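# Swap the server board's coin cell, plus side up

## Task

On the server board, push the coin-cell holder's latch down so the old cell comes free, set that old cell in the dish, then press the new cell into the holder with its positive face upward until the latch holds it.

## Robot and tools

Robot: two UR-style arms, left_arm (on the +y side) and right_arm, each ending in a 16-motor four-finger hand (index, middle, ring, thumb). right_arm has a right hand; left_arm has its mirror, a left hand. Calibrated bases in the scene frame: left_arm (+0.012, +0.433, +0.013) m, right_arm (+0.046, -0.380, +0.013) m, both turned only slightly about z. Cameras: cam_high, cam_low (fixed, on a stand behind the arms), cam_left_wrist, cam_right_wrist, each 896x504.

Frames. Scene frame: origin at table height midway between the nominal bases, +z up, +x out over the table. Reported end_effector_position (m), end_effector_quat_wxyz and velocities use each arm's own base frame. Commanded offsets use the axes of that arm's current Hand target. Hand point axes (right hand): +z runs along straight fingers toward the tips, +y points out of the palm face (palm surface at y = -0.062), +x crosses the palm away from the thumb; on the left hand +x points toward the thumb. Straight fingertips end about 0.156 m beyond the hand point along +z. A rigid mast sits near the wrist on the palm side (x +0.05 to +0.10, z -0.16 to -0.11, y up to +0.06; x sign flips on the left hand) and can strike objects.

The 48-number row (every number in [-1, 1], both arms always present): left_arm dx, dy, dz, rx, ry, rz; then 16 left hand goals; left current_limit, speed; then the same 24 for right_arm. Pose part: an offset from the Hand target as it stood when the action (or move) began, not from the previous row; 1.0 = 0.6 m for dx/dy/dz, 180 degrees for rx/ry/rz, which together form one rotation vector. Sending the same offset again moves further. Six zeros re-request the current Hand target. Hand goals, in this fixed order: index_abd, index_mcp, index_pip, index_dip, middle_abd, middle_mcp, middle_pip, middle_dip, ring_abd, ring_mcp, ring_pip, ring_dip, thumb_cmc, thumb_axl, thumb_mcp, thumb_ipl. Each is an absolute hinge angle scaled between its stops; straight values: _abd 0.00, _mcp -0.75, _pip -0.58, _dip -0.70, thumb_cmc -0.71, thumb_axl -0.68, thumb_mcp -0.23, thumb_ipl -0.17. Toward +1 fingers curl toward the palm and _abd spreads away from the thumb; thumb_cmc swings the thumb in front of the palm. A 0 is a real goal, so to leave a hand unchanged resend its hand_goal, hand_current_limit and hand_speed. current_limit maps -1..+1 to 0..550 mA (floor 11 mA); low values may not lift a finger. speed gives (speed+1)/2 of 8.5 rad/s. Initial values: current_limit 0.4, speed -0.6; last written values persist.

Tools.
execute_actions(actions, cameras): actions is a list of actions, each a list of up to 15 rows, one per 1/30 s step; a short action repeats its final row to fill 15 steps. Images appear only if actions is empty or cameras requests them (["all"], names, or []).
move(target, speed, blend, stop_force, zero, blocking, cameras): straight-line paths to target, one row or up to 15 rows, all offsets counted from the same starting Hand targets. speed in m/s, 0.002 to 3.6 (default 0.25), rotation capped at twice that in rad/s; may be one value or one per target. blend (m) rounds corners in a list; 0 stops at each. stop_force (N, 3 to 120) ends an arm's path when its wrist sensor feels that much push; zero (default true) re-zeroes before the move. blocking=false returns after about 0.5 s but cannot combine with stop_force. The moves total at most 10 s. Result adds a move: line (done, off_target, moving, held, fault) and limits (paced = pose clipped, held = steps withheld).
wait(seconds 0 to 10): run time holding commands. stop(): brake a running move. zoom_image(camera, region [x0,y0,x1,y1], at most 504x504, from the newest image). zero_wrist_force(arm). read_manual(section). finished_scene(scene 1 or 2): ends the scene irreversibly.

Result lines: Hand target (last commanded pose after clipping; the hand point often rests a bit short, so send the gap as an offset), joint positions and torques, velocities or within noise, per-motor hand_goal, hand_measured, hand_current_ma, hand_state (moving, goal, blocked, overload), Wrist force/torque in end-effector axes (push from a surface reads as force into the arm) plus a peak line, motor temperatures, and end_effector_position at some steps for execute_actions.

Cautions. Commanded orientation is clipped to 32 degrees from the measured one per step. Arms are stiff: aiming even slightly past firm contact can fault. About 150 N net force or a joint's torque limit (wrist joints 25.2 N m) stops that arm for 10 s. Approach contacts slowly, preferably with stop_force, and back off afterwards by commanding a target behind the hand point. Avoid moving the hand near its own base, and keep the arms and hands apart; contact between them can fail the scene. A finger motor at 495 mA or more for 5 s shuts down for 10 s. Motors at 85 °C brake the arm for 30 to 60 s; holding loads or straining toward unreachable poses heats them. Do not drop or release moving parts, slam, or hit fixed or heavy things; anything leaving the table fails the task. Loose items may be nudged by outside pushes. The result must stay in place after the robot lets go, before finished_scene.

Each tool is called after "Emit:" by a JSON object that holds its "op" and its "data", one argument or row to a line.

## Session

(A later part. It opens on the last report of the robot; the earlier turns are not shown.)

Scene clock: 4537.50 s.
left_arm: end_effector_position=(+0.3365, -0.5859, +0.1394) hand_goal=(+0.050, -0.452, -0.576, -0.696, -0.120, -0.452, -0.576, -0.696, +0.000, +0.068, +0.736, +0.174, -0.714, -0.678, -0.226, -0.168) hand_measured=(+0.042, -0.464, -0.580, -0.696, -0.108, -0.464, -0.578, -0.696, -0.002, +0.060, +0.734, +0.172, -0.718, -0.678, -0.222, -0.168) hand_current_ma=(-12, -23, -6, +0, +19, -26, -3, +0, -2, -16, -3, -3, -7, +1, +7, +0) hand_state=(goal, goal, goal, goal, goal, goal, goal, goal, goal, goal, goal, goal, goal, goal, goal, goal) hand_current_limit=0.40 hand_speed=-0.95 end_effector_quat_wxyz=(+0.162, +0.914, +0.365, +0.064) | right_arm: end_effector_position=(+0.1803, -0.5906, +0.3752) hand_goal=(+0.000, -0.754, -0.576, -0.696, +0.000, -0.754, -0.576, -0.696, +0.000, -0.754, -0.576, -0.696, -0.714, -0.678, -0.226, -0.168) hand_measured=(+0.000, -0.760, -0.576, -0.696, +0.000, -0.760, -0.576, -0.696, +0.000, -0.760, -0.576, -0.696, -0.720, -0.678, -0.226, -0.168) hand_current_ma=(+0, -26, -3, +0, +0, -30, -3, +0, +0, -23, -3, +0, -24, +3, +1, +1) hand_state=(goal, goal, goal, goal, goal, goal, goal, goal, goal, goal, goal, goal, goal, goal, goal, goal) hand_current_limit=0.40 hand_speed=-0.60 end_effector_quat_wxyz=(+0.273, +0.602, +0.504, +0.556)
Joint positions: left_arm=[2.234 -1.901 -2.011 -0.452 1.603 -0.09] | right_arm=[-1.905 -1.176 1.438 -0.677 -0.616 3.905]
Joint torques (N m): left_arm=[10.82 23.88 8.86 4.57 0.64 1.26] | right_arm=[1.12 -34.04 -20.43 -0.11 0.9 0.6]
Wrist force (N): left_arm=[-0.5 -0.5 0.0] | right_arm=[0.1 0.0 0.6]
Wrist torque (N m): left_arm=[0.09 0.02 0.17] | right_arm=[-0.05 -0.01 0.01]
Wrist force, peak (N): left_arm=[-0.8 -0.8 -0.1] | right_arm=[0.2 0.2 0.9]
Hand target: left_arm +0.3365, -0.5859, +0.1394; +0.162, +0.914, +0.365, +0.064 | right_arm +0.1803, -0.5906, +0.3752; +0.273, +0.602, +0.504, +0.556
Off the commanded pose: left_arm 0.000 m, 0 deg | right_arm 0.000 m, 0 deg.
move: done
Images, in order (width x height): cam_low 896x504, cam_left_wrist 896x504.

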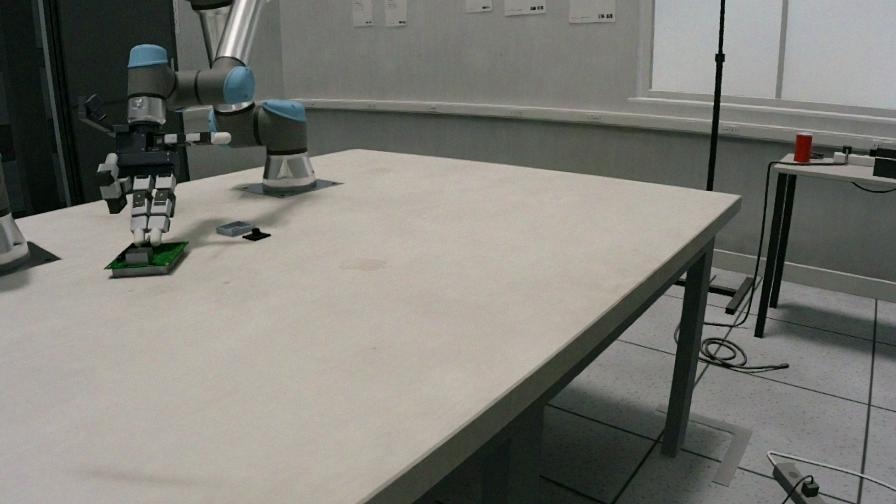

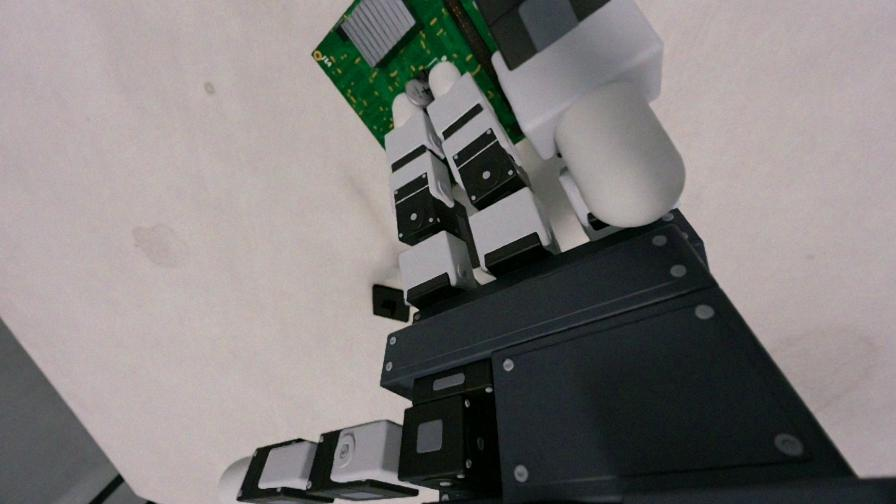

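Emit:
{"op": "move", "data": {
  "target": [0,0,0,0,0,0,0.05,-0.452,-0.576,-0.696,-0.17,-0.452,-0.576,-0.696,0,0.068,0.737,0.174,-0.714,-0.678,-0.226,-0.168,0.4,-0.97,0,0,0,0,0,0,0,-0.754,-0.576,-0.696,0,-0.754,-0.576,-0.696,0,-0.754,-0.576,-0.696,-0.714,-0.678,-0.226,-0.168,0.4,-0.6],
  "cameras": ["cam_left_wrist","cam_low"]
}}

Emit:
{"op": "zoom_image", "data": {
  "camera": "cam_low",
  "region": [135, 225, 160, 250]
}}

Emit:
{"op": "zoom_image", "data": {
  "camera": "cam_left_wrist",
  "region": [395, 55, 455, 115]
}}

Scene clock: 4543.90 s.
left_arm: end_effector_position=(+0.3365, -0.5859, +0.1394) hand_goal=(+0.050, -0.452, -0.576, -0.696, -0.170, -0.452, -0.576, -0.696, +0.000, +0.068, +0.736, +0.174, -0.714, -0.678, -0.226, -0.168) hand_measured=(+0.042, -0.464, -0.580, -0.696, -0.144, -0.458, -0.578, -0.696, -0.002, +0.060, +0.734, +0.172, -0.718, -0.678, -0.222, -0.168) hand_current_ma=(-12, -23, -6, +0, +53, -9, -2, +0, -2, -16, -3, -3, -7, +1, +7, +0) hand_state=(goal, goal, goal, goal, blocked, goal, goal, goal, goal, goal, goal, goal, goal, goal, goal, goal) hand_current_limit=0.40 hand_speed=-0.97 end_effector_quat_wxyz=(+0.162, +0.914, +0.365, +0.064) | right_arm: end_effector_position=(+0.1803, -0.5906, +0.3752) hand_goal=(+0.000, -0.754, -0.576, -0.696, +0.000, -0.754, -0.576, -0.696, +0.000, -0.754, -0.576, -0.696, -0.714, -0.678, -0.226, -0.168) hand_measured=(+0.000, -0.760, -0.576, -0.696, +0.000, -0.760, -0.576, -0.696, +0.000, -0.760, -0.576, -0.696, -0.720, -0.678, -0.226, -0.168) hand_current_ma=(+0, -26, -3, +0, +0, -30, -3, +0, +0, -23, -3, +0, -24, +3, +1, +1) hand_state=(goal, goal, goal, goal, goal, goal, goal, goal, goal, goal, goal, goal, goal, goal, goal, goal) hand_current_limit=0.40 hand_speed=-0.60 end_effector_quat_wxyz=(+0.273, +0.602, +0.504, +0.556)
Joint positions: left_arm=[2.234 -1.901 -2.011 -0.452 1.603 -0.09] | right_arm=[-1.905 -1.176 1.438 -0.677 -0.616 3.905]
Joint torques (N m): left_arm=[10.94 23.46 9.18 3.92 -0.17 2.21] | right_arm=[1.48 -33.72 -20.04 -0.21 0.89 0.64]
Wrist force (N): left_arm=[-1.0 -0.4 -0.5] | right_arm=[-0.1 0.3 0.6]
Wrist torque (N m): left_arm=[0.12 0.01 0.13] | right_arm=[-0.02 0.01 0.00]
Wrist force, peak (N): left_arm=[-1.3 -0.6 0.0] | right_arm=[0.2 0.2 0.9]
Hand target: left_arm +0.3365, -0.5859, +0.1394; +0.162, +0.914, +0.365, +0.064 | right_arm +0.1803, -0.5906, +0.3752; +0.273, +0.602, +0.504, +0.556
Off the commanded pose: left_arm 0.000 m, 0 deg | right_arm 0.000 m, 0 deg.
move: done
Images, in order (width x height): cam_low 896x504, cam_left_wrist 896x504.

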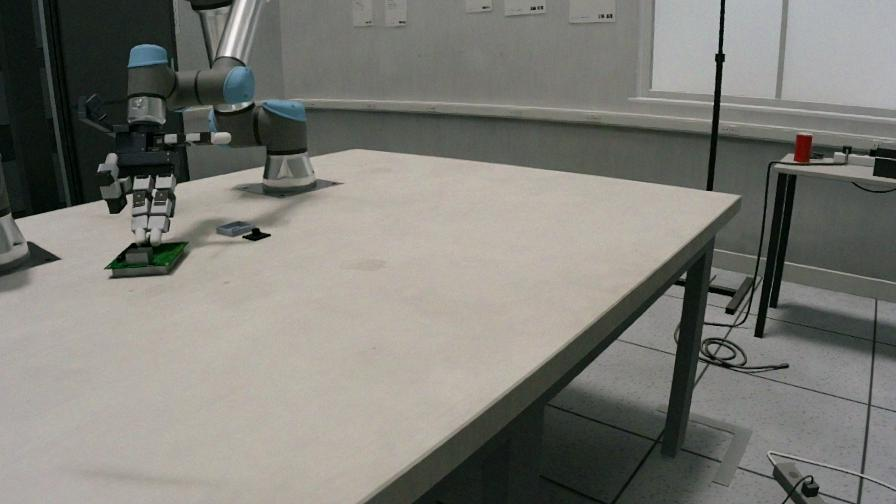

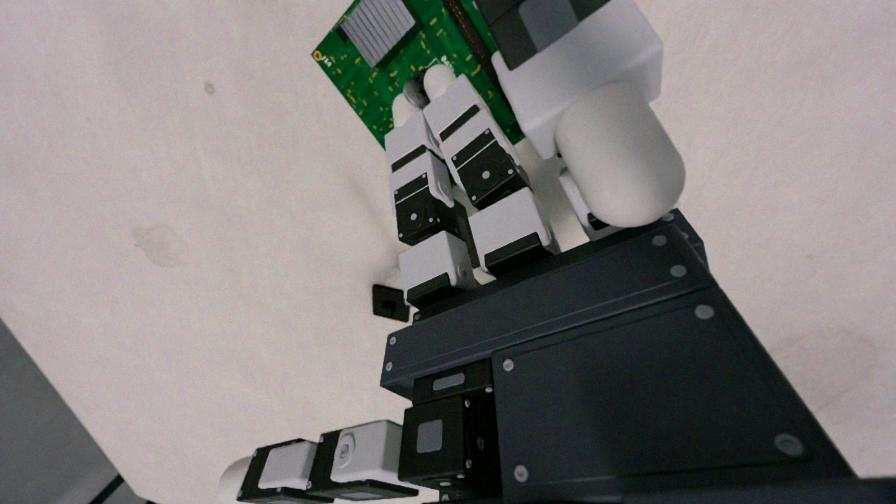

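Scaled by 20.160 from the camera's 896x504 image, which has a finer 1280x720 frame.

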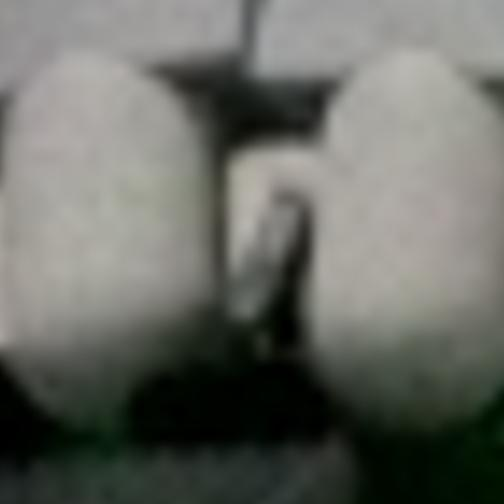

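Scaled by 8.400 from the camera's 896x504 image, which has a finer 1280x720 frame.

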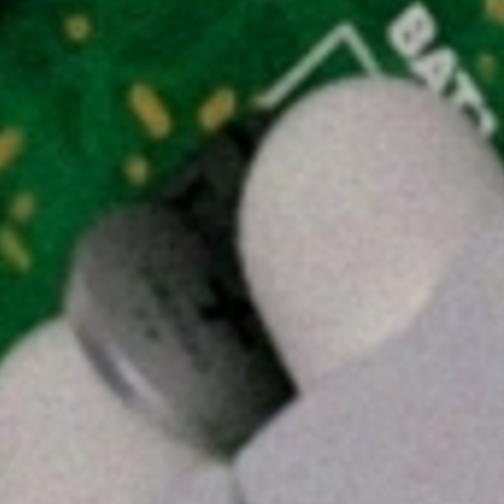

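Emit:
{"op": "move", "data": {
  "target": [
    [0,0.0017,-0.0047,0,0,0,0.05,-0.452,-0.576,-0.696,-0.17,-0.452,-0.576,-0.696,0,0.068,0.737,0.174,-0.714,-0.678,-0.226,-0.168,0.4,-0.97,0,0,0,0,0,0,0,-0.754,-0.576,-0.696,0,-0.754,-0.576,-0.696,0,-0.754,-0.576,-0.696,-0.714,-0.678,-0.226,-0.168,0.4,-0.6],
    [-0.0092,0.0017,-0.0047,0,0,0,0.05,-0.452,-0.576,-0.696,-0.17,-0.452,-0.576,-0.696,0,0.068,0.737,0.174,-0.714,-0.678,-0.226,-0.168,0.4,-0.97,0,0,0,0,0,0,0,-0.754,-0.576,-0.696,0,-0.754,-0.576,-0.696,0,-0.754,-0.576,-0.696,-0.714,-0.678,-0.226,-0.168,0.4,-0.6]
  ],
  "speed": 0.01,
  "blend": 0.0005,
  "cameras": ["cam_left_wrist","cam_low"]
}}

Emit:
{"op": "zoom_image", "data": {
  "camera": "cam_low",
  "region": [135, 225, 160, 250]
}}

Emit:
{"op": "zoom_image", "data": {
  "camera": "cam_left_wrist",
  "region": [395, 55, 455, 115]
}}

Scene clock: 4556.93 s.
left_arm: end_effector_position=(+0.3324, -0.5897, +0.1424) hand_goal=(+0.050, -0.452, -0.576, -0.696, -0.170, -0.452, -0.576, -0.696, +0.000, +0.068, +0.736, +0.174, -0.714, -0.678, -0.226, -0.168) hand_measured=(+0.034, -0.464, -0.580, -0.696, -0.156, -0.456, -0.578, -0.696, -0.002, +0.060, +0.734, +0.172, -0.718, -0.678, -0.222, -0.168) hand_current_ma=(-29, -23, -6, +0, +23, -8, -1, +0, -2, -16, -3, -3, -7, +1, +7, +0) hand_state=(goal, goal, goal, goal, goal, goal, goal, goal, goal, goal, goal, goal, goal, goal, goal, goal) hand_current_limit=0.40 hand_speed=-0.97 end_effector_quat_wxyz=(+0.162, +0.914, +0.365, +0.064) | right_arm: end_effector_position=(+0.1803, -0.5906, +0.3752) hand_goal=(+0.000, -0.754, -0.576, -0.696, +0.000, -0.754, -0.576, -0.696, +0.000, -0.754, -0.576, -0.696, -0.714, -0.678, -0.226, -0.168) hand_measured=(+0.000, -0.760, -0.576, -0.696, +0.000, -0.760, -0.576, -0.696, +0.000, -0.760, -0.576, -0.696, -0.720, -0.678, -0.226, -0.168) hand_current_ma=(+0, -26, -3, +0, +0, -30, -3, +0, +0, -23, -3, +0, -24, +3, +1, +1) hand_state=(goal, goal, goal, goal, goal, goal, goal, goal, goal, goal, goal, goal, goal, goal, goal, goal) hand_current_limit=0.40 hand_speed=-0.60 end_effector_quat_wxyz=(+0.273, +0.602, +0.504, +0.556)
Joint positions: left_arm=[2.223 -1.899 -2.002 -0.462 1.606 -0.101] | right_arm=[-1.905 -1.176 1.438 -0.677 -0.616 3.905]
Joint torques (N m): left_arm=[0.6 28.24 25.97 2.41 0.63 -0.05] | right_arm=[1.73 -33.79 -20.07 -0.02 0.79 0.63]
Wrist force (N): left_arm=[0.3 -0.8 -0.7] | right_arm=[0.1 0.0 0.7]
Wrist torque (N m): left_arm=[0.19 0.14 0.20] | right_arm=[-0.05 -0.02 0.02]
Wrist force, peak (N): left_arm=[-1.3 -0.8 -0.5] | right_arm=[0.2 -0.2 0.9]
Hand target: left_arm +0.3325, -0.5897, +0.1424; +0.162, +0.914, +0.365, +0.064 | right_arm +0.1803, -0.5906, +0.3752; +0.273, +0.602, +0.504, +0.556
Off the commanded pose: left_arm 0.000 m, 0 deg | right_arm 0.000 m, 0 deg.
move: done
Images, in order (width x height): cam_low 896x504, cam_left_wrist 896x504.

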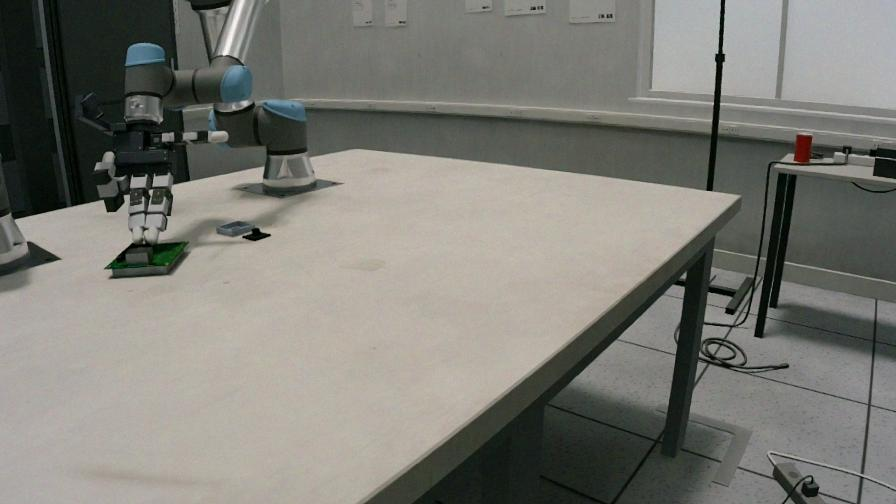

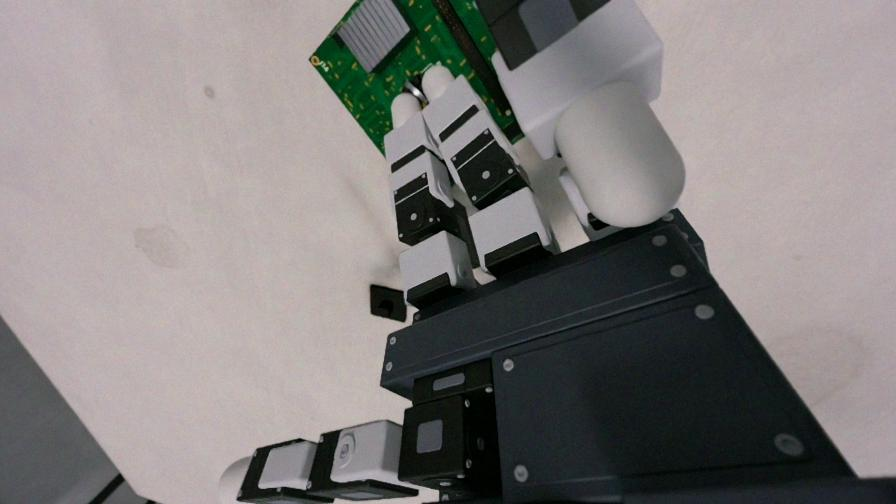

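Scaled by 20.160 from the camera's 896x504 image, which has a finer 1280x720 frame.

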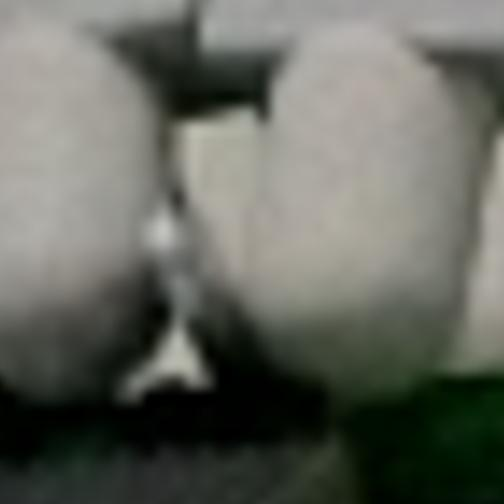

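Scaled by 8.400 from the camera's 896x504 image, which has a finer 1280x720 frame.

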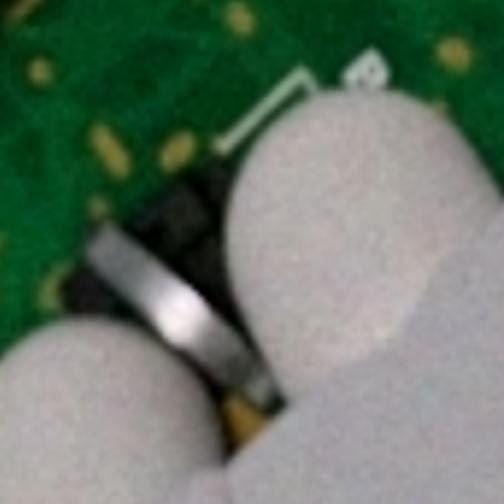

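Emit:
{"op": "move", "data": {
  "target": [
    [0,0.0014,-0.0039,0,0,0,0.05,-0.452,-0.576,-0.696,-0.17,-0.452,-0.576,-0.696,0,0.068,0.737,0.174,-0.714,-0.678,-0.226,-0.168,0.4,-0.97,0,0,0,0,0,0,0,-0.754,-0.576,-0.696,0,-0.754,-0.576,-0.696,0,-0.754,-0.576,-0.696,-0.714,-0.678,-0.226,-0.168,0.4,-0.6]
  ],
  "speed": 0.02
}}

Emit:
{"op": "move", "data": {
  "target": [0,0,0,0,0,0,0.07,-0.452,-0.576,-0.696,-0.17,-0.452,-0.576,-0.696,0,0.068,0.737,0.174,-0.714,-0.678,-0.226,-0.168,0.4,-0.97,0,0,0,0,0,0,0,-0.754,-0.576,-0.696,0,-0.754,-0.576,-0.696,0,-0.754,-0.576,-0.696,-0.714,-0.678,-0.226,-0.168,0.4,-0.6]
}}

Emit:
{"op": "move", "data": {
  "target": [-0.009,0,0,0,0,0,0.07,-0.452,-0.576,-0.696,-0.17,-0.452,-0.576,-0.696,0,0.068,0.737,0.174,-0.714,-0.678,-0.226,-0.168,0.4,-0.97,0,0,0,0,0,0,0,-0.754,-0.576,-0.696,0,-0.754,-0.576,-0.696,0,-0.754,-0.576,-0.696,-0.714,-0.678,-0.226,-0.168,0.4,-0.6],
  "speed": 0.01,
  "cameras": ["cam_left_wrist","cam_low"]
}}

Emit:
{"op": "zoom_image", "data": {
  "camera": "cam_low",
  "region": [130, 225, 155, 250]
}}

Emit:
{"op": "zoom_image", "data": {
  "camera": "cam_left_wrist",
  "region": [395, 55, 455, 115]
}}

Scene clock: 4584.10 s.
left_arm: end_effector_position=(+0.3325, -0.5897, +0.1449) hand_goal=(+0.050, -0.452, -0.576, -0.696, -0.170, -0.452, -0.576, -0.696, +0.000, +0.068, +0.736, +0.174, -0.714, -0.678, -0.226, -0.168) hand_measured=(+0.034, -0.464, -0.580, -0.696, -0.156, -0.456, -0.578, -0.696, -0.002, +0.060, +0.734, +0.172, -0.718, -0.678, -0.222, -0.168) hand_current_ma=(-29, -23, -6, +0, +23, -8, -1, +0, -2, -16, -3, -3, -7, +1, +7, +0) hand_state=(goal, goal, goal, goal, goal, goal, goal, goal, goal, goal, goal, goal, goal, goal, goal, goal) hand_current_limit=0.40 hand_speed=-0.97 end_effector_quat_wxyz=(+0.162, +0.914, +0.365, +0.064) | right_arm: end_effector_position=(+0.1803, -0.5906, +0.3752) hand_goal=(+0.000, -0.754, -0.576, -0.696, +0.000, -0.754, -0.576, -0.696, +0.000, -0.754, -0.576, -0.696, -0.714, -0.678, -0.226, -0.168) hand_measured=(+0.000, -0.760, -0.576, -0.696, +0.000, -0.760, -0.576, -0.696, +0.000, -0.760, -0.576, -0.696, -0.720, -0.678, -0.226, -0.168) hand_current_ma=(+0, -26, -3, +0, +0, -30, -3, +0, +0, -23, -3, +0, -24, +3, +1, +1) hand_state=(goal, goal, goal, goal, goal, goal, goal, goal, goal, goal, goal, goal, goal, goal, goal, goal) hand_current_limit=0.40 hand_speed=-0.60 end_effector_quat_wxyz=(+0.273, +0.602, +0.504, +0.556)
Joint positions: left_arm=[2.224 -1.894 -2 -0.469 1.606 -0.1] | right_arm=[-1.905 -1.176 1.438 -0.677 -0.616 3.905]
Joint torques (N m): left_arm=[13.02 32.41 28.56 3.42 -1.28 2.11] | right_arm=[0.91 -34.34 -19.71 0.01 0.87 0.62]
Wrist force (N): left_arm=[-0.8 -0.3 0.5] | right_arm=[0.0 0.1 0.6]
Wrist torque (N m): left_arm=[0.06 0.11 0.14] | right_arm=[-0.04 0.00 0.02]
Wrist force, peak (N): left_arm=[-0.2 -1.4 -0.9] | right_arm=[0.4 -0.1 0.9]
Hand target: left_arm +0.3325, -0.5897, +0.1449; +0.162, +0.914, +0.365, +0.064 | right_arm +0.1803, -0.5906, +0.3752; +0.273, +0.602, +0.504, +0.556
Off the commanded pose: left_arm 0.000 m, 0 deg | right_arm 0.000 m, 0 deg.
move: done

Scene clock: 4584.60 s.
left_arm: end_effector_position=(+0.3325, -0.5897, +0.1449) hand_goal=(+0.070, -0.452, -0.576, -0.696, -0.170, -0.452, -0.576, -0.696, +0.000, +0.068, +0.736, +0.174, -0.714, -0.678, -0.226, -0.168) hand_measured=(+0.034, -0.464, -0.580, -0.696, -0.156, -0.456, -0.578, -0.696, -0.002, +0.060, +0.734, +0.172, -0.718, -0.678, -0.222, -0.168) hand_current_ma=(-77, -23, -6, +0, +23, -8, -1, +0, -2, -16, -3, -3, -7, +1, +7, +0) hand_state=(blocked, goal, goal, goal, goal, goal, goal, goal, goal, goal, goal, goal, goal, goal, goal, goal) hand_current_limit=0.40 hand_speed=-0.97 end_effector_quat_wxyz=(+0.162, +0.914, +0.365, +0.064) | right_arm: end_effector_position=(+0.1803, -0.5906, +0.3752) hand_goal=(+0.000, -0.754, -0.576, -0.696, +0.000, -0.754, -0.576, -0.696, +0.000, -0.754, -0.576, -0.696, -0.714, -0.678, -0.226, -0.168) hand_measured=(+0.000, -0.760, -0.576, -0.696, +0.000, -0.760, -0.576, -0.696, +0.000, -0.760, -0.576, -0.696, -0.720, -0.678, -0.226, -0.168) hand_current_ma=(+0, -26, -3, +0, +0, -30, -3, +0, +0, -23, -3, +0, -24, +3, +1, +1) hand_state=(goal, goal, goal, goal, goal, goal, goal, goal, goal, goal, goal, goal, goal, goal, goal, goal) hand_current_limit=0.40 hand_speed=-0.60 end_effector_quat_wxyz=(+0.273, +0.602, +0.504, +0.556)
Joint positions: left_arm=[2.224 -1.894 -2 -0.468 1.606 -0.1] | right_arm=[-1.905 -1.176 1.438 -0.677 -0.616 3.905]
Joint torques (N m): left_arm=[11.54 26.89 22.48 4.37 -1.25 2.07] | right_arm=[1.13 -34.46 -20.38 -0.03 1.05 0.6]
Wrist force (N): left_arm=[-0.6 -0.2 0.4] | right_arm=[0.1 0.2 0.6]
Wrist torque (N m): left_arm=[0.08 0.09 0.15] | right_arm=[-0.02 -0.02 0.03]
Wrist force, peak (N): left_arm=[-0.6 -0.4 0.6] | right_arm=[0.2 0.3 0.7]
Hand target: left_arm +0.3325, -0.5897, +0.1449; +0.162, +0.914, +0.365, +0.064 | right_arm +0.1803, -0.5906, +0.3752; +0.273, +0.602, +0.504, +0.556
Off the commanded pose: left_arm 0.000 m, 0 deg | right_arm 0.000 m, 0 deg.
move: done

Scene clock: 4585.37 s.
left_arm: end_effector_position=(+0.3285, -0.5934, +0.1449) hand_goal=(+0.070, -0.452, -0.576, -0.696, -0.170, -0.452, -0.576, -0.696, +0.000, +0.068, +0.736, +0.174, -0.714, -0.678, -0.226, -0.168) hand_measured=(+0.030, -0.464, -0.580, -0.696, -0.156, -0.456, -0.578, -0.696, -0.002, +0.060, +0.734, +0.172, -0.718, -0.678, -0.222, -0.168) hand_current_ma=(-91, -23, -6, +0, +23, -8, -1, +0, -2, -16, -3, -3, -7, +1, +7, +0) hand_state=(blocked, goal, goal, goal, goal, goal, goal, goal, goal, goal, goal, goal, goal, goal, goal, goal) hand_current_limit=0.40 hand_speed=-0.97 end_effector_quat_wxyz=(+0.162, +0.914, +0.365, +0.064) | right_arm: end_effector_position=(+0.1803, -0.5906, +0.3752) hand_goal=(+0.000, -0.754, -0.576, -0.696, +0.000, -0.754, -0.576, -0.696, +0.000, -0.754, -0.576, -0.696, -0.714, -0.678, -0.226, -0.168) hand_measured=(+0.000, -0.760, -0.576, -0.696, +0.000, -0.760, -0.576, -0.696, +0.000, -0.760, -0.576, -0.696, -0.720, -0.678, -0.226, -0.168) hand_current_ma=(+0, -26, -3, +0, +0, -30, -3, +0, +0, -23, -3, +0, -24, +3, +1, +1) hand_state=(goal, goal, goal, goal, goal, goal, goal, goal, goal, goal, goal, goal, goal, goal, goal, goal) hand_current_limit=0.40 hand_speed=-0.60 end_effector_quat_wxyz=(+0.273, +0.602, +0.504, +0.556)
Joint positions: left_arm=[2.213 -1.898 -1.995 -0.471 1.61 -0.11] | right_arm=[-1.905 -1.176 1.438 -0.677 -0.616 3.905]
Joint torques (N m): left_arm=[-1.29 27.66 25.47 2.3 0.32 -0.05] | right_arm=[1.14 -34.07 -20.8 -0.07 0.82 0.67]
Wrist force (N): left_arm=[0.9 -0.9 -0.5] | right_arm=[0.0 0.1 0.6]
Wrist torque (N m): left_arm=[0.13 0.27 0.21] | right_arm=[-0.03 -0.01 0.02]
Wrist force, peak (N): left_arm=[1.1 -0.8 -0.6] | right_arm=[0.1 0.3 1.0]
Hand target: left_arm +0.3286, -0.5934, +0.1449; +0.162, +0.914, +0.365, +0.064 | right_arm +0.1803, -0.5906, +0.3752; +0.273, +0.602, +0.504, +0.556
Off the commanded pose: left_arm 0.000 m, 0 deg | right_arm 0.000 m, 0 deg.
move: done
Images, in order (width x height): cam_low 896x504, cam_left_wrist 896x504.

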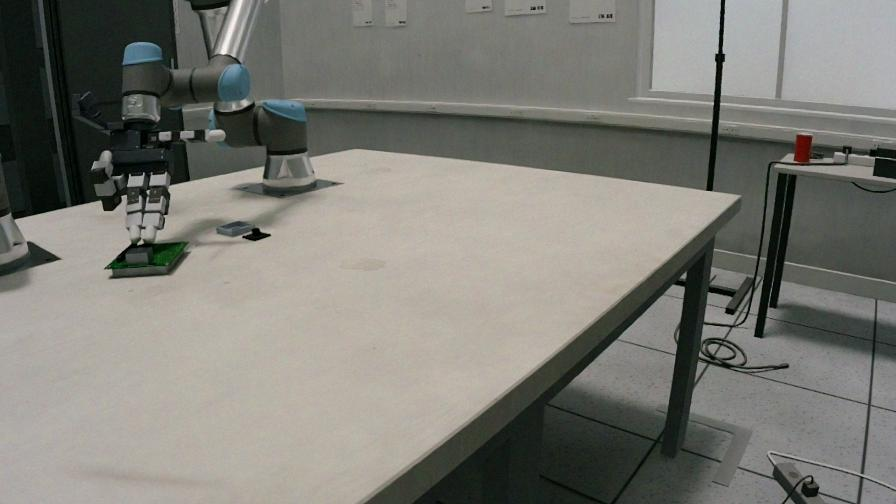

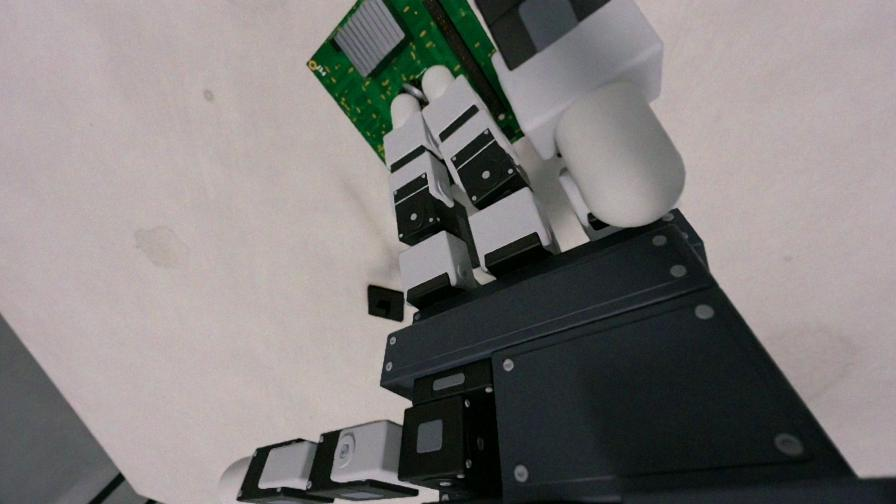

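Scaled by 20.160 from the camera's 896x504 image, which has a finer 1280x720 frame.

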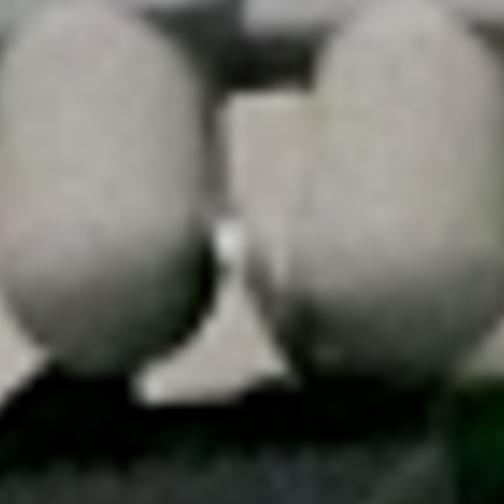

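Scaled by 8.400 from the camera's 896x504 image, which has a finer 1280x720 frame.

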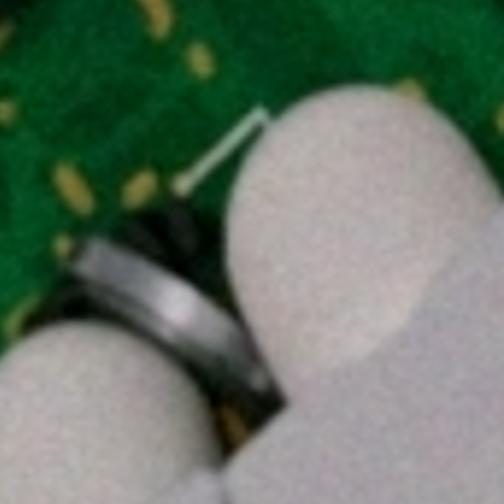

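Emit:
{"op": "move", "data": {
  "target": [-0.015,0,0,0,0,0,0.05,-0.452,-0.576,-0.696,-0.17,-0.452,-0.576,-0.696,0,0.068,0.737,0.174,-0.714,-0.678,-0.226,-0.168,0.4,-0.97,0,0,0,0,0,0,0,-0.754,-0.576,-0.696,0,-0.754,-0.576,-0.696,0,-0.754,-0.576,-0.696,-0.714,-0.678,-0.226,-0.168,0.4,-0.6],
  "speed": 0.015,
  "cameras": ["cam_left_wrist","cam_low"]
}}

Emit:
{"op": "zoom_image", "data": {
  "camera": "cam_low",
  "region": [125, 225, 155, 255]
}}

Emit:
{"op": "zoom_image", "data": {
  "camera": "cam_left_wrist",
  "region": [395, 55, 455, 115]
}}

Scene clock: 4619.07 s.
left_arm: end_effector_position=(+0.3219, -0.5997, +0.1449) hand_goal=(+0.050, -0.452, -0.576, -0.696, -0.170, -0.452, -0.576, -0.696, +0.000, +0.068, +0.736, +0.174, -0.714, -0.678, -0.226, -0.168) hand_measured=(-0.034, -0.464, -0.580, -0.696, -0.166, -0.456, -0.578, -0.696, -0.002, +0.060, +0.734, +0.172, -0.718, -0.678, -0.222, -0.168) hand_current_ma=(-233, -24, -7, +0, +4, -8, -1, +0, -2, -16, -3, -3, -7, +1, +7, +0) hand_state=(blocked, goal, goal, goal, goal, goal, goal, goal, goal, goal, goal, goal, goal, goal, goal, goal) hand_current_limit=0.40 hand_speed=-0.97 end_effector_quat_wxyz=(+0.162, +0.914, +0.365, +0.064) | right_arm: end_effector_position=(+0.1803, -0.5906, +0.3752) hand_goal=(+0.000, -0.754, -0.576, -0.696, +0.000, -0.754, -0.576, -0.696, +0.000, -0.754, -0.576, -0.696, -0.714, -0.678, -0.226, -0.168) hand_measured=(+0.000, -0.760, -0.576, -0.696, +0.000, -0.760, -0.576, -0.696, +0.000, -0.760, -0.576, -0.696, -0.720, -0.678, -0.226, -0.168) hand_current_ma=(+0, -26, -3, +0, +0, -30, -3, +0, +0, -23, -3, +0, -24, +3, +1, +1) hand_state=(goal, goal, goal, goal, goal, goal, goal, goal, goal, goal, goal, goal, goal, goal, goal, goal) hand_current_limit=0.40 hand_speed=-0.60 end_effector_quat_wxyz=(+0.273, +0.602, +0.504, +0.556)
Joint positions: left_arm=[2.196 -1.904 -1.985 -0.475 1.616 -0.127] | right_arm=[-1.905 -1.176 1.438 -0.677 -0.616 3.905]
Joint torques (N m): left_arm=[8.22 27.45 19.6 2.83 -1.43 2.04] | right_arm=[0.92 -34.31 -20.49 -0.22 0.95 0.72]
Wrist force (N): left_arm=[3.4 -5.1 -11.1] | right_arm=[0.3 0.2 0.5]
Wrist torque (N m): left_arm=[0.90 0.71 0.20] | right_arm=[-0.02 -0.03 0.04]
Wrist force, peak (N): left_arm=[3.3 -5.7 -11.3] | right_arm=[0.0 0.1 1.0]
Hand target: left_arm +0.3220, -0.5996, +0.1449; +0.162, +0.914, +0.365, +0.064 | right_arm +0.1803, -0.5906, +0.3752; +0.273, +0.602, +0.504, +0.556
Off the commanded pose: left_arm 0.000 m, 0 deg | right_arm 0.000 m, 0 deg.
move: done
Images, in order (width x height): cam_low 896x504, cam_left_wrist 896x504.

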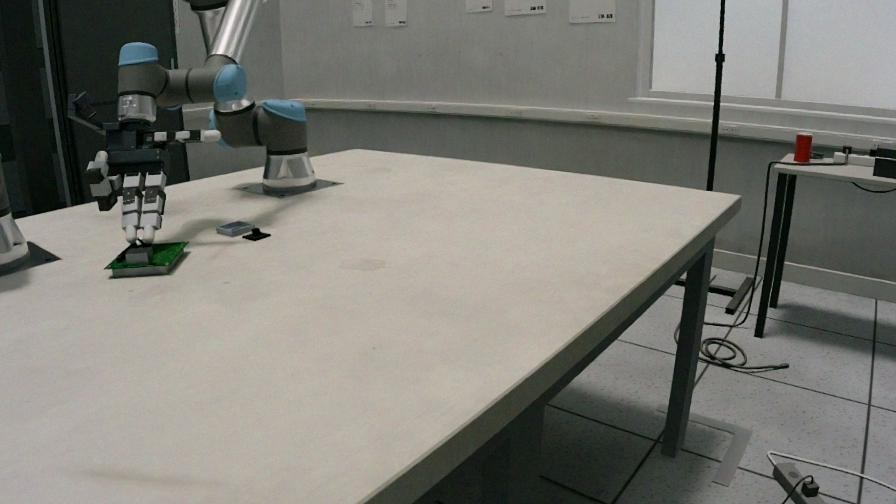

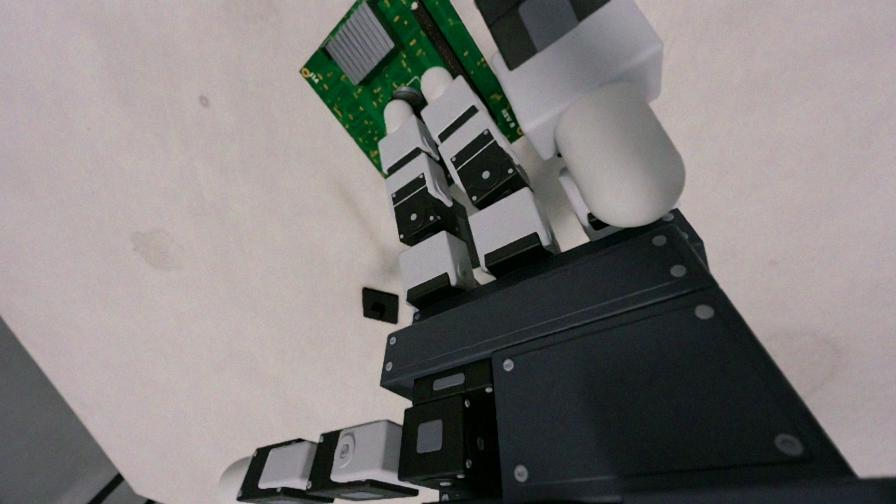

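Scaled by 16.800 from the camera's 896x504 image, which has a finer 1280x720 frame.

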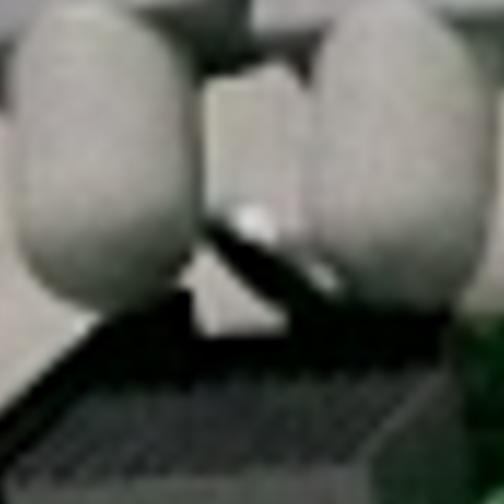

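Scaled by 8.400 from the camera's 896x504 image, which has a finer 1280x720 frame.

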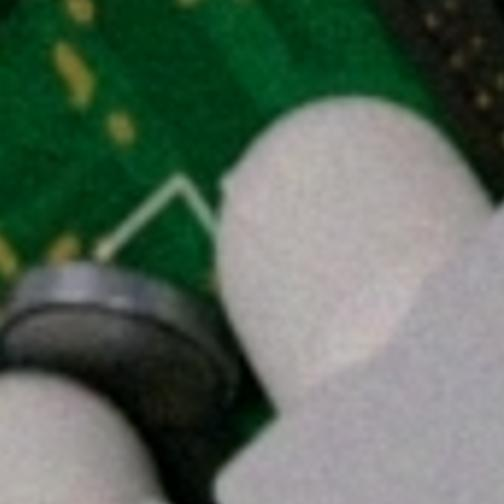

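Emit:
{"op": "move", "data": {
  "target": [0.026,0,0,0,0,0,0.05,-0.452,-0.576,-0.696,-0.17,-0.452,-0.576,-0.696,0,0.068,0.737,0.174,-0.714,-0.678,-0.226,-0.168,0.4,-0.97,0,0,0,0,0,0,0,-0.754,-0.576,-0.696,0,-0.754,-0.576,-0.696,0,-0.754,-0.576,-0.696,-0.714,-0.678,-0.226,-0.168,0.4,-0.6],
  "speed": 0.03,
  "cameras": ["cam_left_wrist","cam_low"]
}}

Emit:
{"op": "zoom_image", "data": {
  "camera": "cam_low",
  "region": [125, 225, 155, 255]
}}

Emit:
{"op": "zoom_image", "data": {
  "camera": "cam_left_wrist",
  "region": [395, 55, 455, 115]
}}

Scene clock: 4628.00 s.
left_arm: end_effector_position=(+0.3334, -0.5887, +0.1448) hand_goal=(+0.050, -0.452, -0.576, -0.696, -0.170, -0.452, -0.576, -0.696, +0.000, +0.068, +0.736, +0.174, -0.714, -0.678, -0.226, -0.168) hand_measured=(+0.024, -0.462, -0.580, -0.696, -0.166, -0.456, -0.578, -0.696, -0.002, +0.060, +0.734, +0.172, -0.718, -0.678, -0.222, -0.168) hand_current_ma=(-51, -21, -6, +0, +6, -8, -1, +0, -2, -16, -3, -3, -7, +1, +7, +0) hand_state=(blocked, goal, goal, goal, goal, goal, goal, goal, goal, goal, goal, goal, goal, goal, goal, goal) hand_current_limit=0.40 hand_speed=-0.97 end_effector_quat_wxyz=(+0.162, +0.914, +0.365, +0.064) end_effector_velocity=(-0.002, -0.001, +0.000) end_effector_angular_velocity=(-0.001, +0.002, +0.003) | right_arm: end_effector_position=(+0.1803, -0.5906, +0.3752) hand_goal=(+0.000, -0.754, -0.576, -0.696, +0.000, -0.754, -0.576, -0.696, +0.000, -0.754, -0.576, -0.696, -0.714, -0.678, -0.226, -0.168) hand_measured=(+0.000, -0.760, -0.576, -0.696, +0.000, -0.760, -0.576, -0.696, +0.000, -0.760, -0.576, -0.696, -0.720, -0.678, -0.226, -0.168) hand_current_ma=(+0, -26, -3, +0, +0, -30, -3, +0, +0, -23, -3, +0, -24, +3, +1, +1) hand_state=(goal, goal, goal, goal, goal, goal, goal, goal, goal, goal, goal, goal, goal, goal, goal, goal) hand_current_limit=0.40 hand_speed=-0.60 end_effector_quat_wxyz=(+0.273, +0.602, +0.504, +0.556)
Joint positions: left_arm=[2.226 -1.893 -2.002 -0.468 1.605 -0.098] | right_arm=[-1.905 -1.176 1.438 -0.677 -0.616 3.905]
Joint velocities: left_arm=[-0.004 0 0.001 -0.001 0 -0.007] | right_arm=[within noise]
Joint torques (N m): left_arm=[-11.78 27.91 29.5 2.95 1.12 -2.22] | right_arm=[1.6 -33.86 -20.32 -0.07 0.77 0.8]
Wrist force (N): left_arm=[-0.4 -0.5 0.5] | right_arm=[0.1 0.1 0.6]
Wrist torque (N m): left_arm=[0.04 0.07 0.02] | right_arm=[-0.04 -0.02 0.03]
Wrist force, peak (N): left_arm=[2.3 -5.5 -12.2] | right_arm=[0.0 0.2 1.0]
Hand target: left_arm +0.3334, -0.5888, +0.1449; +0.162, +0.914, +0.365, +0.064 | right_arm +0.1803, -0.5906, +0.3752; +0.273, +0.602, +0.504, +0.556
Off the commanded pose: left_arm 0.000 m, 0 deg | right_arm 0.000 m, 0 deg.
move: done
Images, in order (width x height): cam_low 896x504, cam_left_wrist 896x504.

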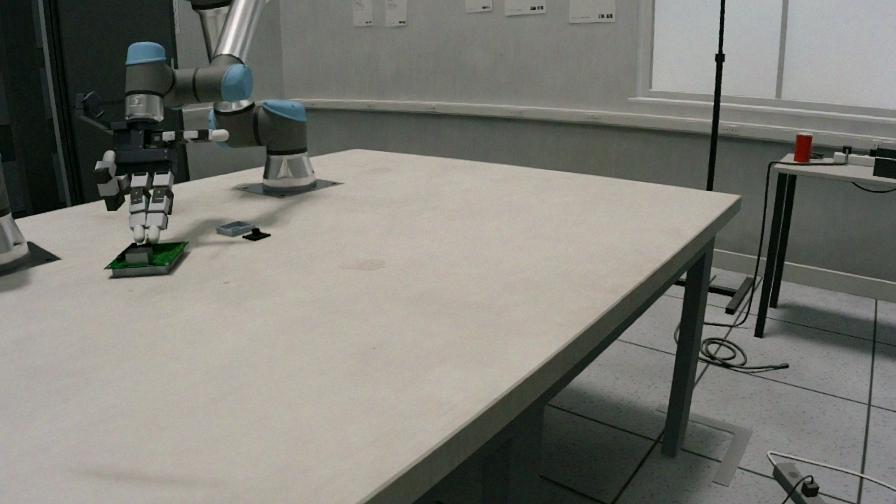

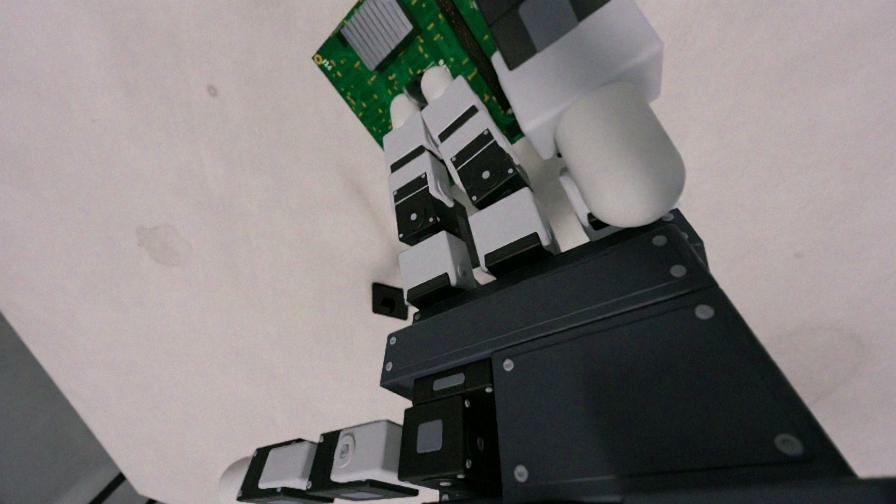

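Scaled by 16.800 from the camera's 896x504 image, which has a finer 1280x720 frame.

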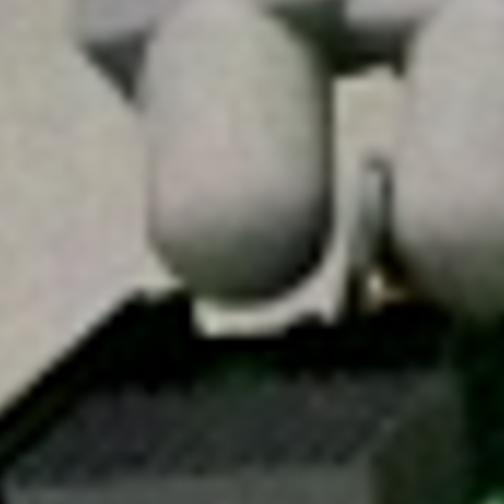

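Scaled by 8.400 from the camera's 896x504 image, which has a finer 1280x720 frame.

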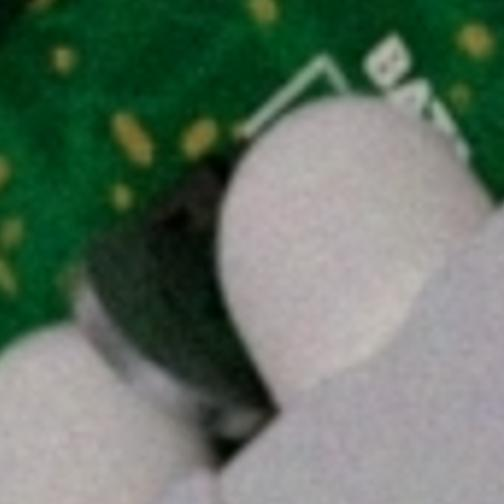

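Emit:
{"op": "move", "data": {
  "target": [0.0048,-0.0023,0.0064,0,0,0,0.05,-0.452,-0.576,-0.696,-0.17,-0.452,-0.576,-0.696,0,0.068,0.737,0.174,-0.714,-0.678,-0.226,-0.168,0.4,-0.97,0,0,0,0,0,0,0,-0.754,-0.576,-0.696,0,-0.754,-0.576,-0.696,0,-0.754,-0.576,-0.696,-0.714,-0.678,-0.226,-0.168,0.4,-0.6],
  "speed": 0.01,
  "cameras": ["cam_left_wrist","cam_low"]
}}

Emit:
{"op": "zoom_image", "data": {
  "camera": "cam_low",
  "region": [125, 225, 155, 255]
}}

Emit:
{"op": "zoom_image", "data": {
  "camera": "cam_left_wrist",
  "region": [395, 55, 455, 115]
}}

Scene clock: 4723.73 s.
left_arm: end_effector_position=(+0.3355, -0.5868, +0.1407) hand_goal=(+0.050, -0.452, -0.576, -0.696, -0.170, -0.452, -0.576, -0.696, +0.000, +0.068, +0.736, +0.174, -0.714, -0.678, -0.226, -0.168) hand_measured=(+0.026, -0.462, -0.580, -0.696, -0.164, -0.456, -0.578, -0.696, -0.002, +0.060, +0.734, +0.172, -0.718, -0.678, -0.222, -0.168) hand_current_ma=(-49, -21, -6, +0, +7, -8, -1, +0, -2, -16, -3, -3, -7, +1, +7, +0) hand_state=(blocked, goal, goal, goal, goal, goal, goal, goal, goal, goal, goal, goal, goal, goal, goal, goal) hand_current_limit=0.40 hand_speed=-0.97 end_effector_quat_wxyz=(+0.162, +0.914, +0.365, +0.064) | right_arm: end_effector_position=(+0.1803, -0.5906, +0.3752) hand_goal=(+0.000, -0.754, -0.576, -0.696, +0.000, -0.754, -0.576, -0.696, +0.000, -0.754, -0.576, -0.696, -0.714, -0.678, -0.226, -0.168) hand_measured=(+0.000, -0.760, -0.576, -0.696, +0.000, -0.760, -0.576, -0.696, +0.000, -0.760, -0.576, -0.696, -0.720, -0.678, -0.226, -0.168) hand_current_ma=(+0, -26, -3, +0, +0, -30, -3, +0, +0, -23, -3, +0, -24, +3, +1, +1) hand_state=(goal, goal, goal, goal, goal, goal, goal, goal, goal, goal, goal, goal, goal, goal, goal, goal) hand_current_limit=0.40 hand_speed=-0.60 end_effector_quat_wxyz=(+0.273, +0.602, +0.504, +0.556)
Joint positions: left_arm=[2.232 -1.899 -2.008 -0.456 1.604 -0.093] | right_arm=[-1.905 -1.176 1.438 -0.677 -0.616 3.905]
Joint torques (N m): left_arm=[4.58 31.95 16.27 2.77 -1.01 1.14] | right_arm=[0.58 -34.36 -20.73 -0.11 0.97 0.57]
Wrist force (N): left_arm=[-0.1 -0.5 -0.1] | right_arm=[0.3 0.0 0.5]
Wrist torque (N m): left_arm=[0.07 0.01 0.00] | right_arm=[-0.05 -0.03 0.03]
Wrist force, peak (N): left_arm=[-1.0 -0.5 0.2] | right_arm=[0.1 0.3 0.9]
Hand target: left_arm +0.3355, -0.5869, +0.1408; +0.162, +0.914, +0.365, +0.064 | right_arm +0.1803, -0.5906, +0.3752; +0.273, +0.602, +0.504, +0.556
Off the commanded pose: left_arm 0.000 m, 0 deg | right_arm 0.000 m, 0 deg.
move: done
Images, in order (width x height): cam_low 896x504, cam_left_wrist 896x504.

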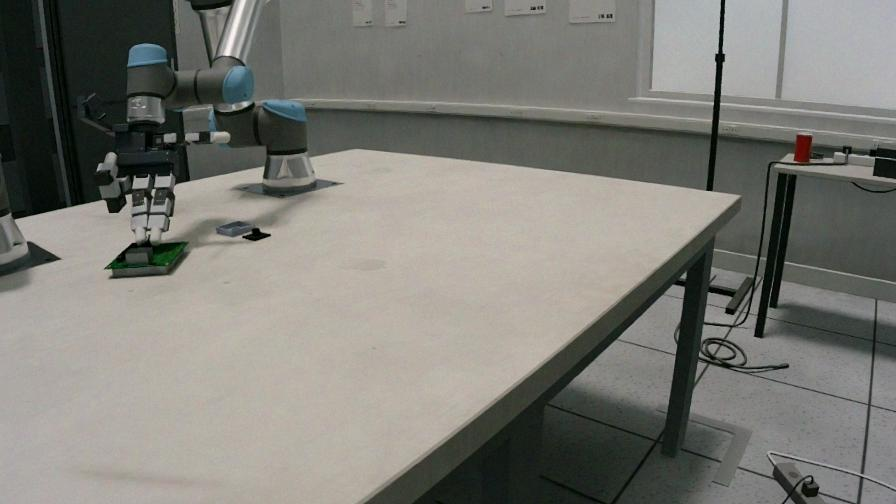

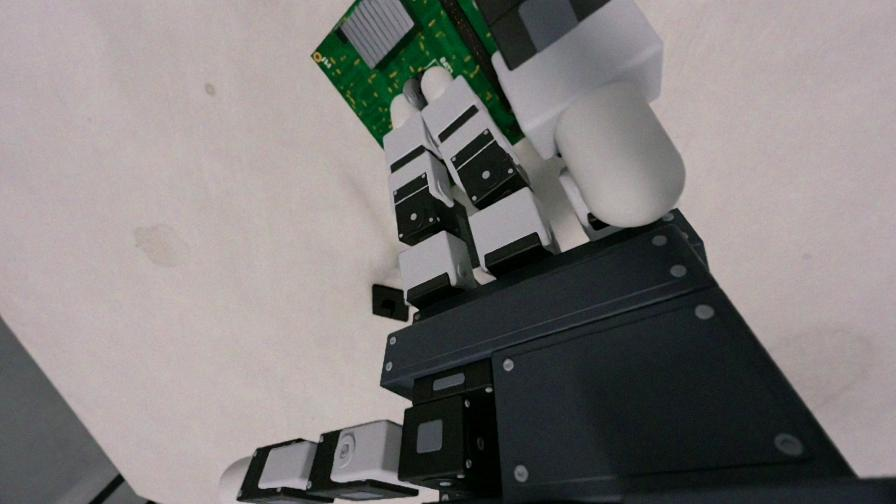

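Scaled by 16.800 from the camera's 896x504 image, which has a finer 1280x720 frame.

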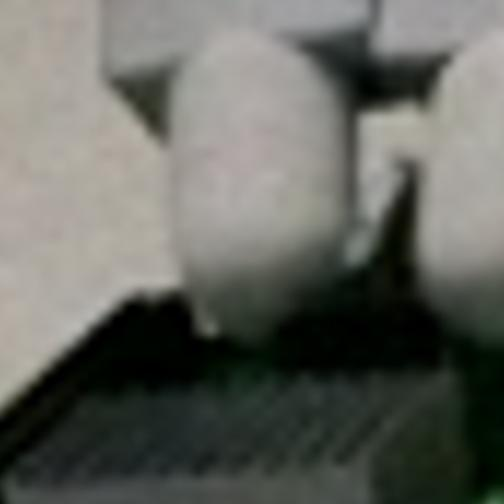

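Scaled by 8.400 from the camera's 896x504 image, which has a finer 1280x720 frame.

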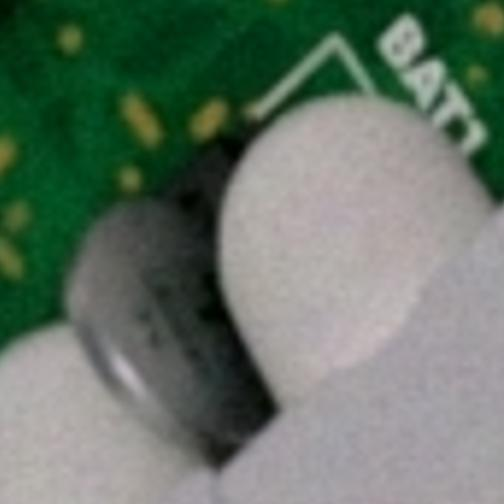

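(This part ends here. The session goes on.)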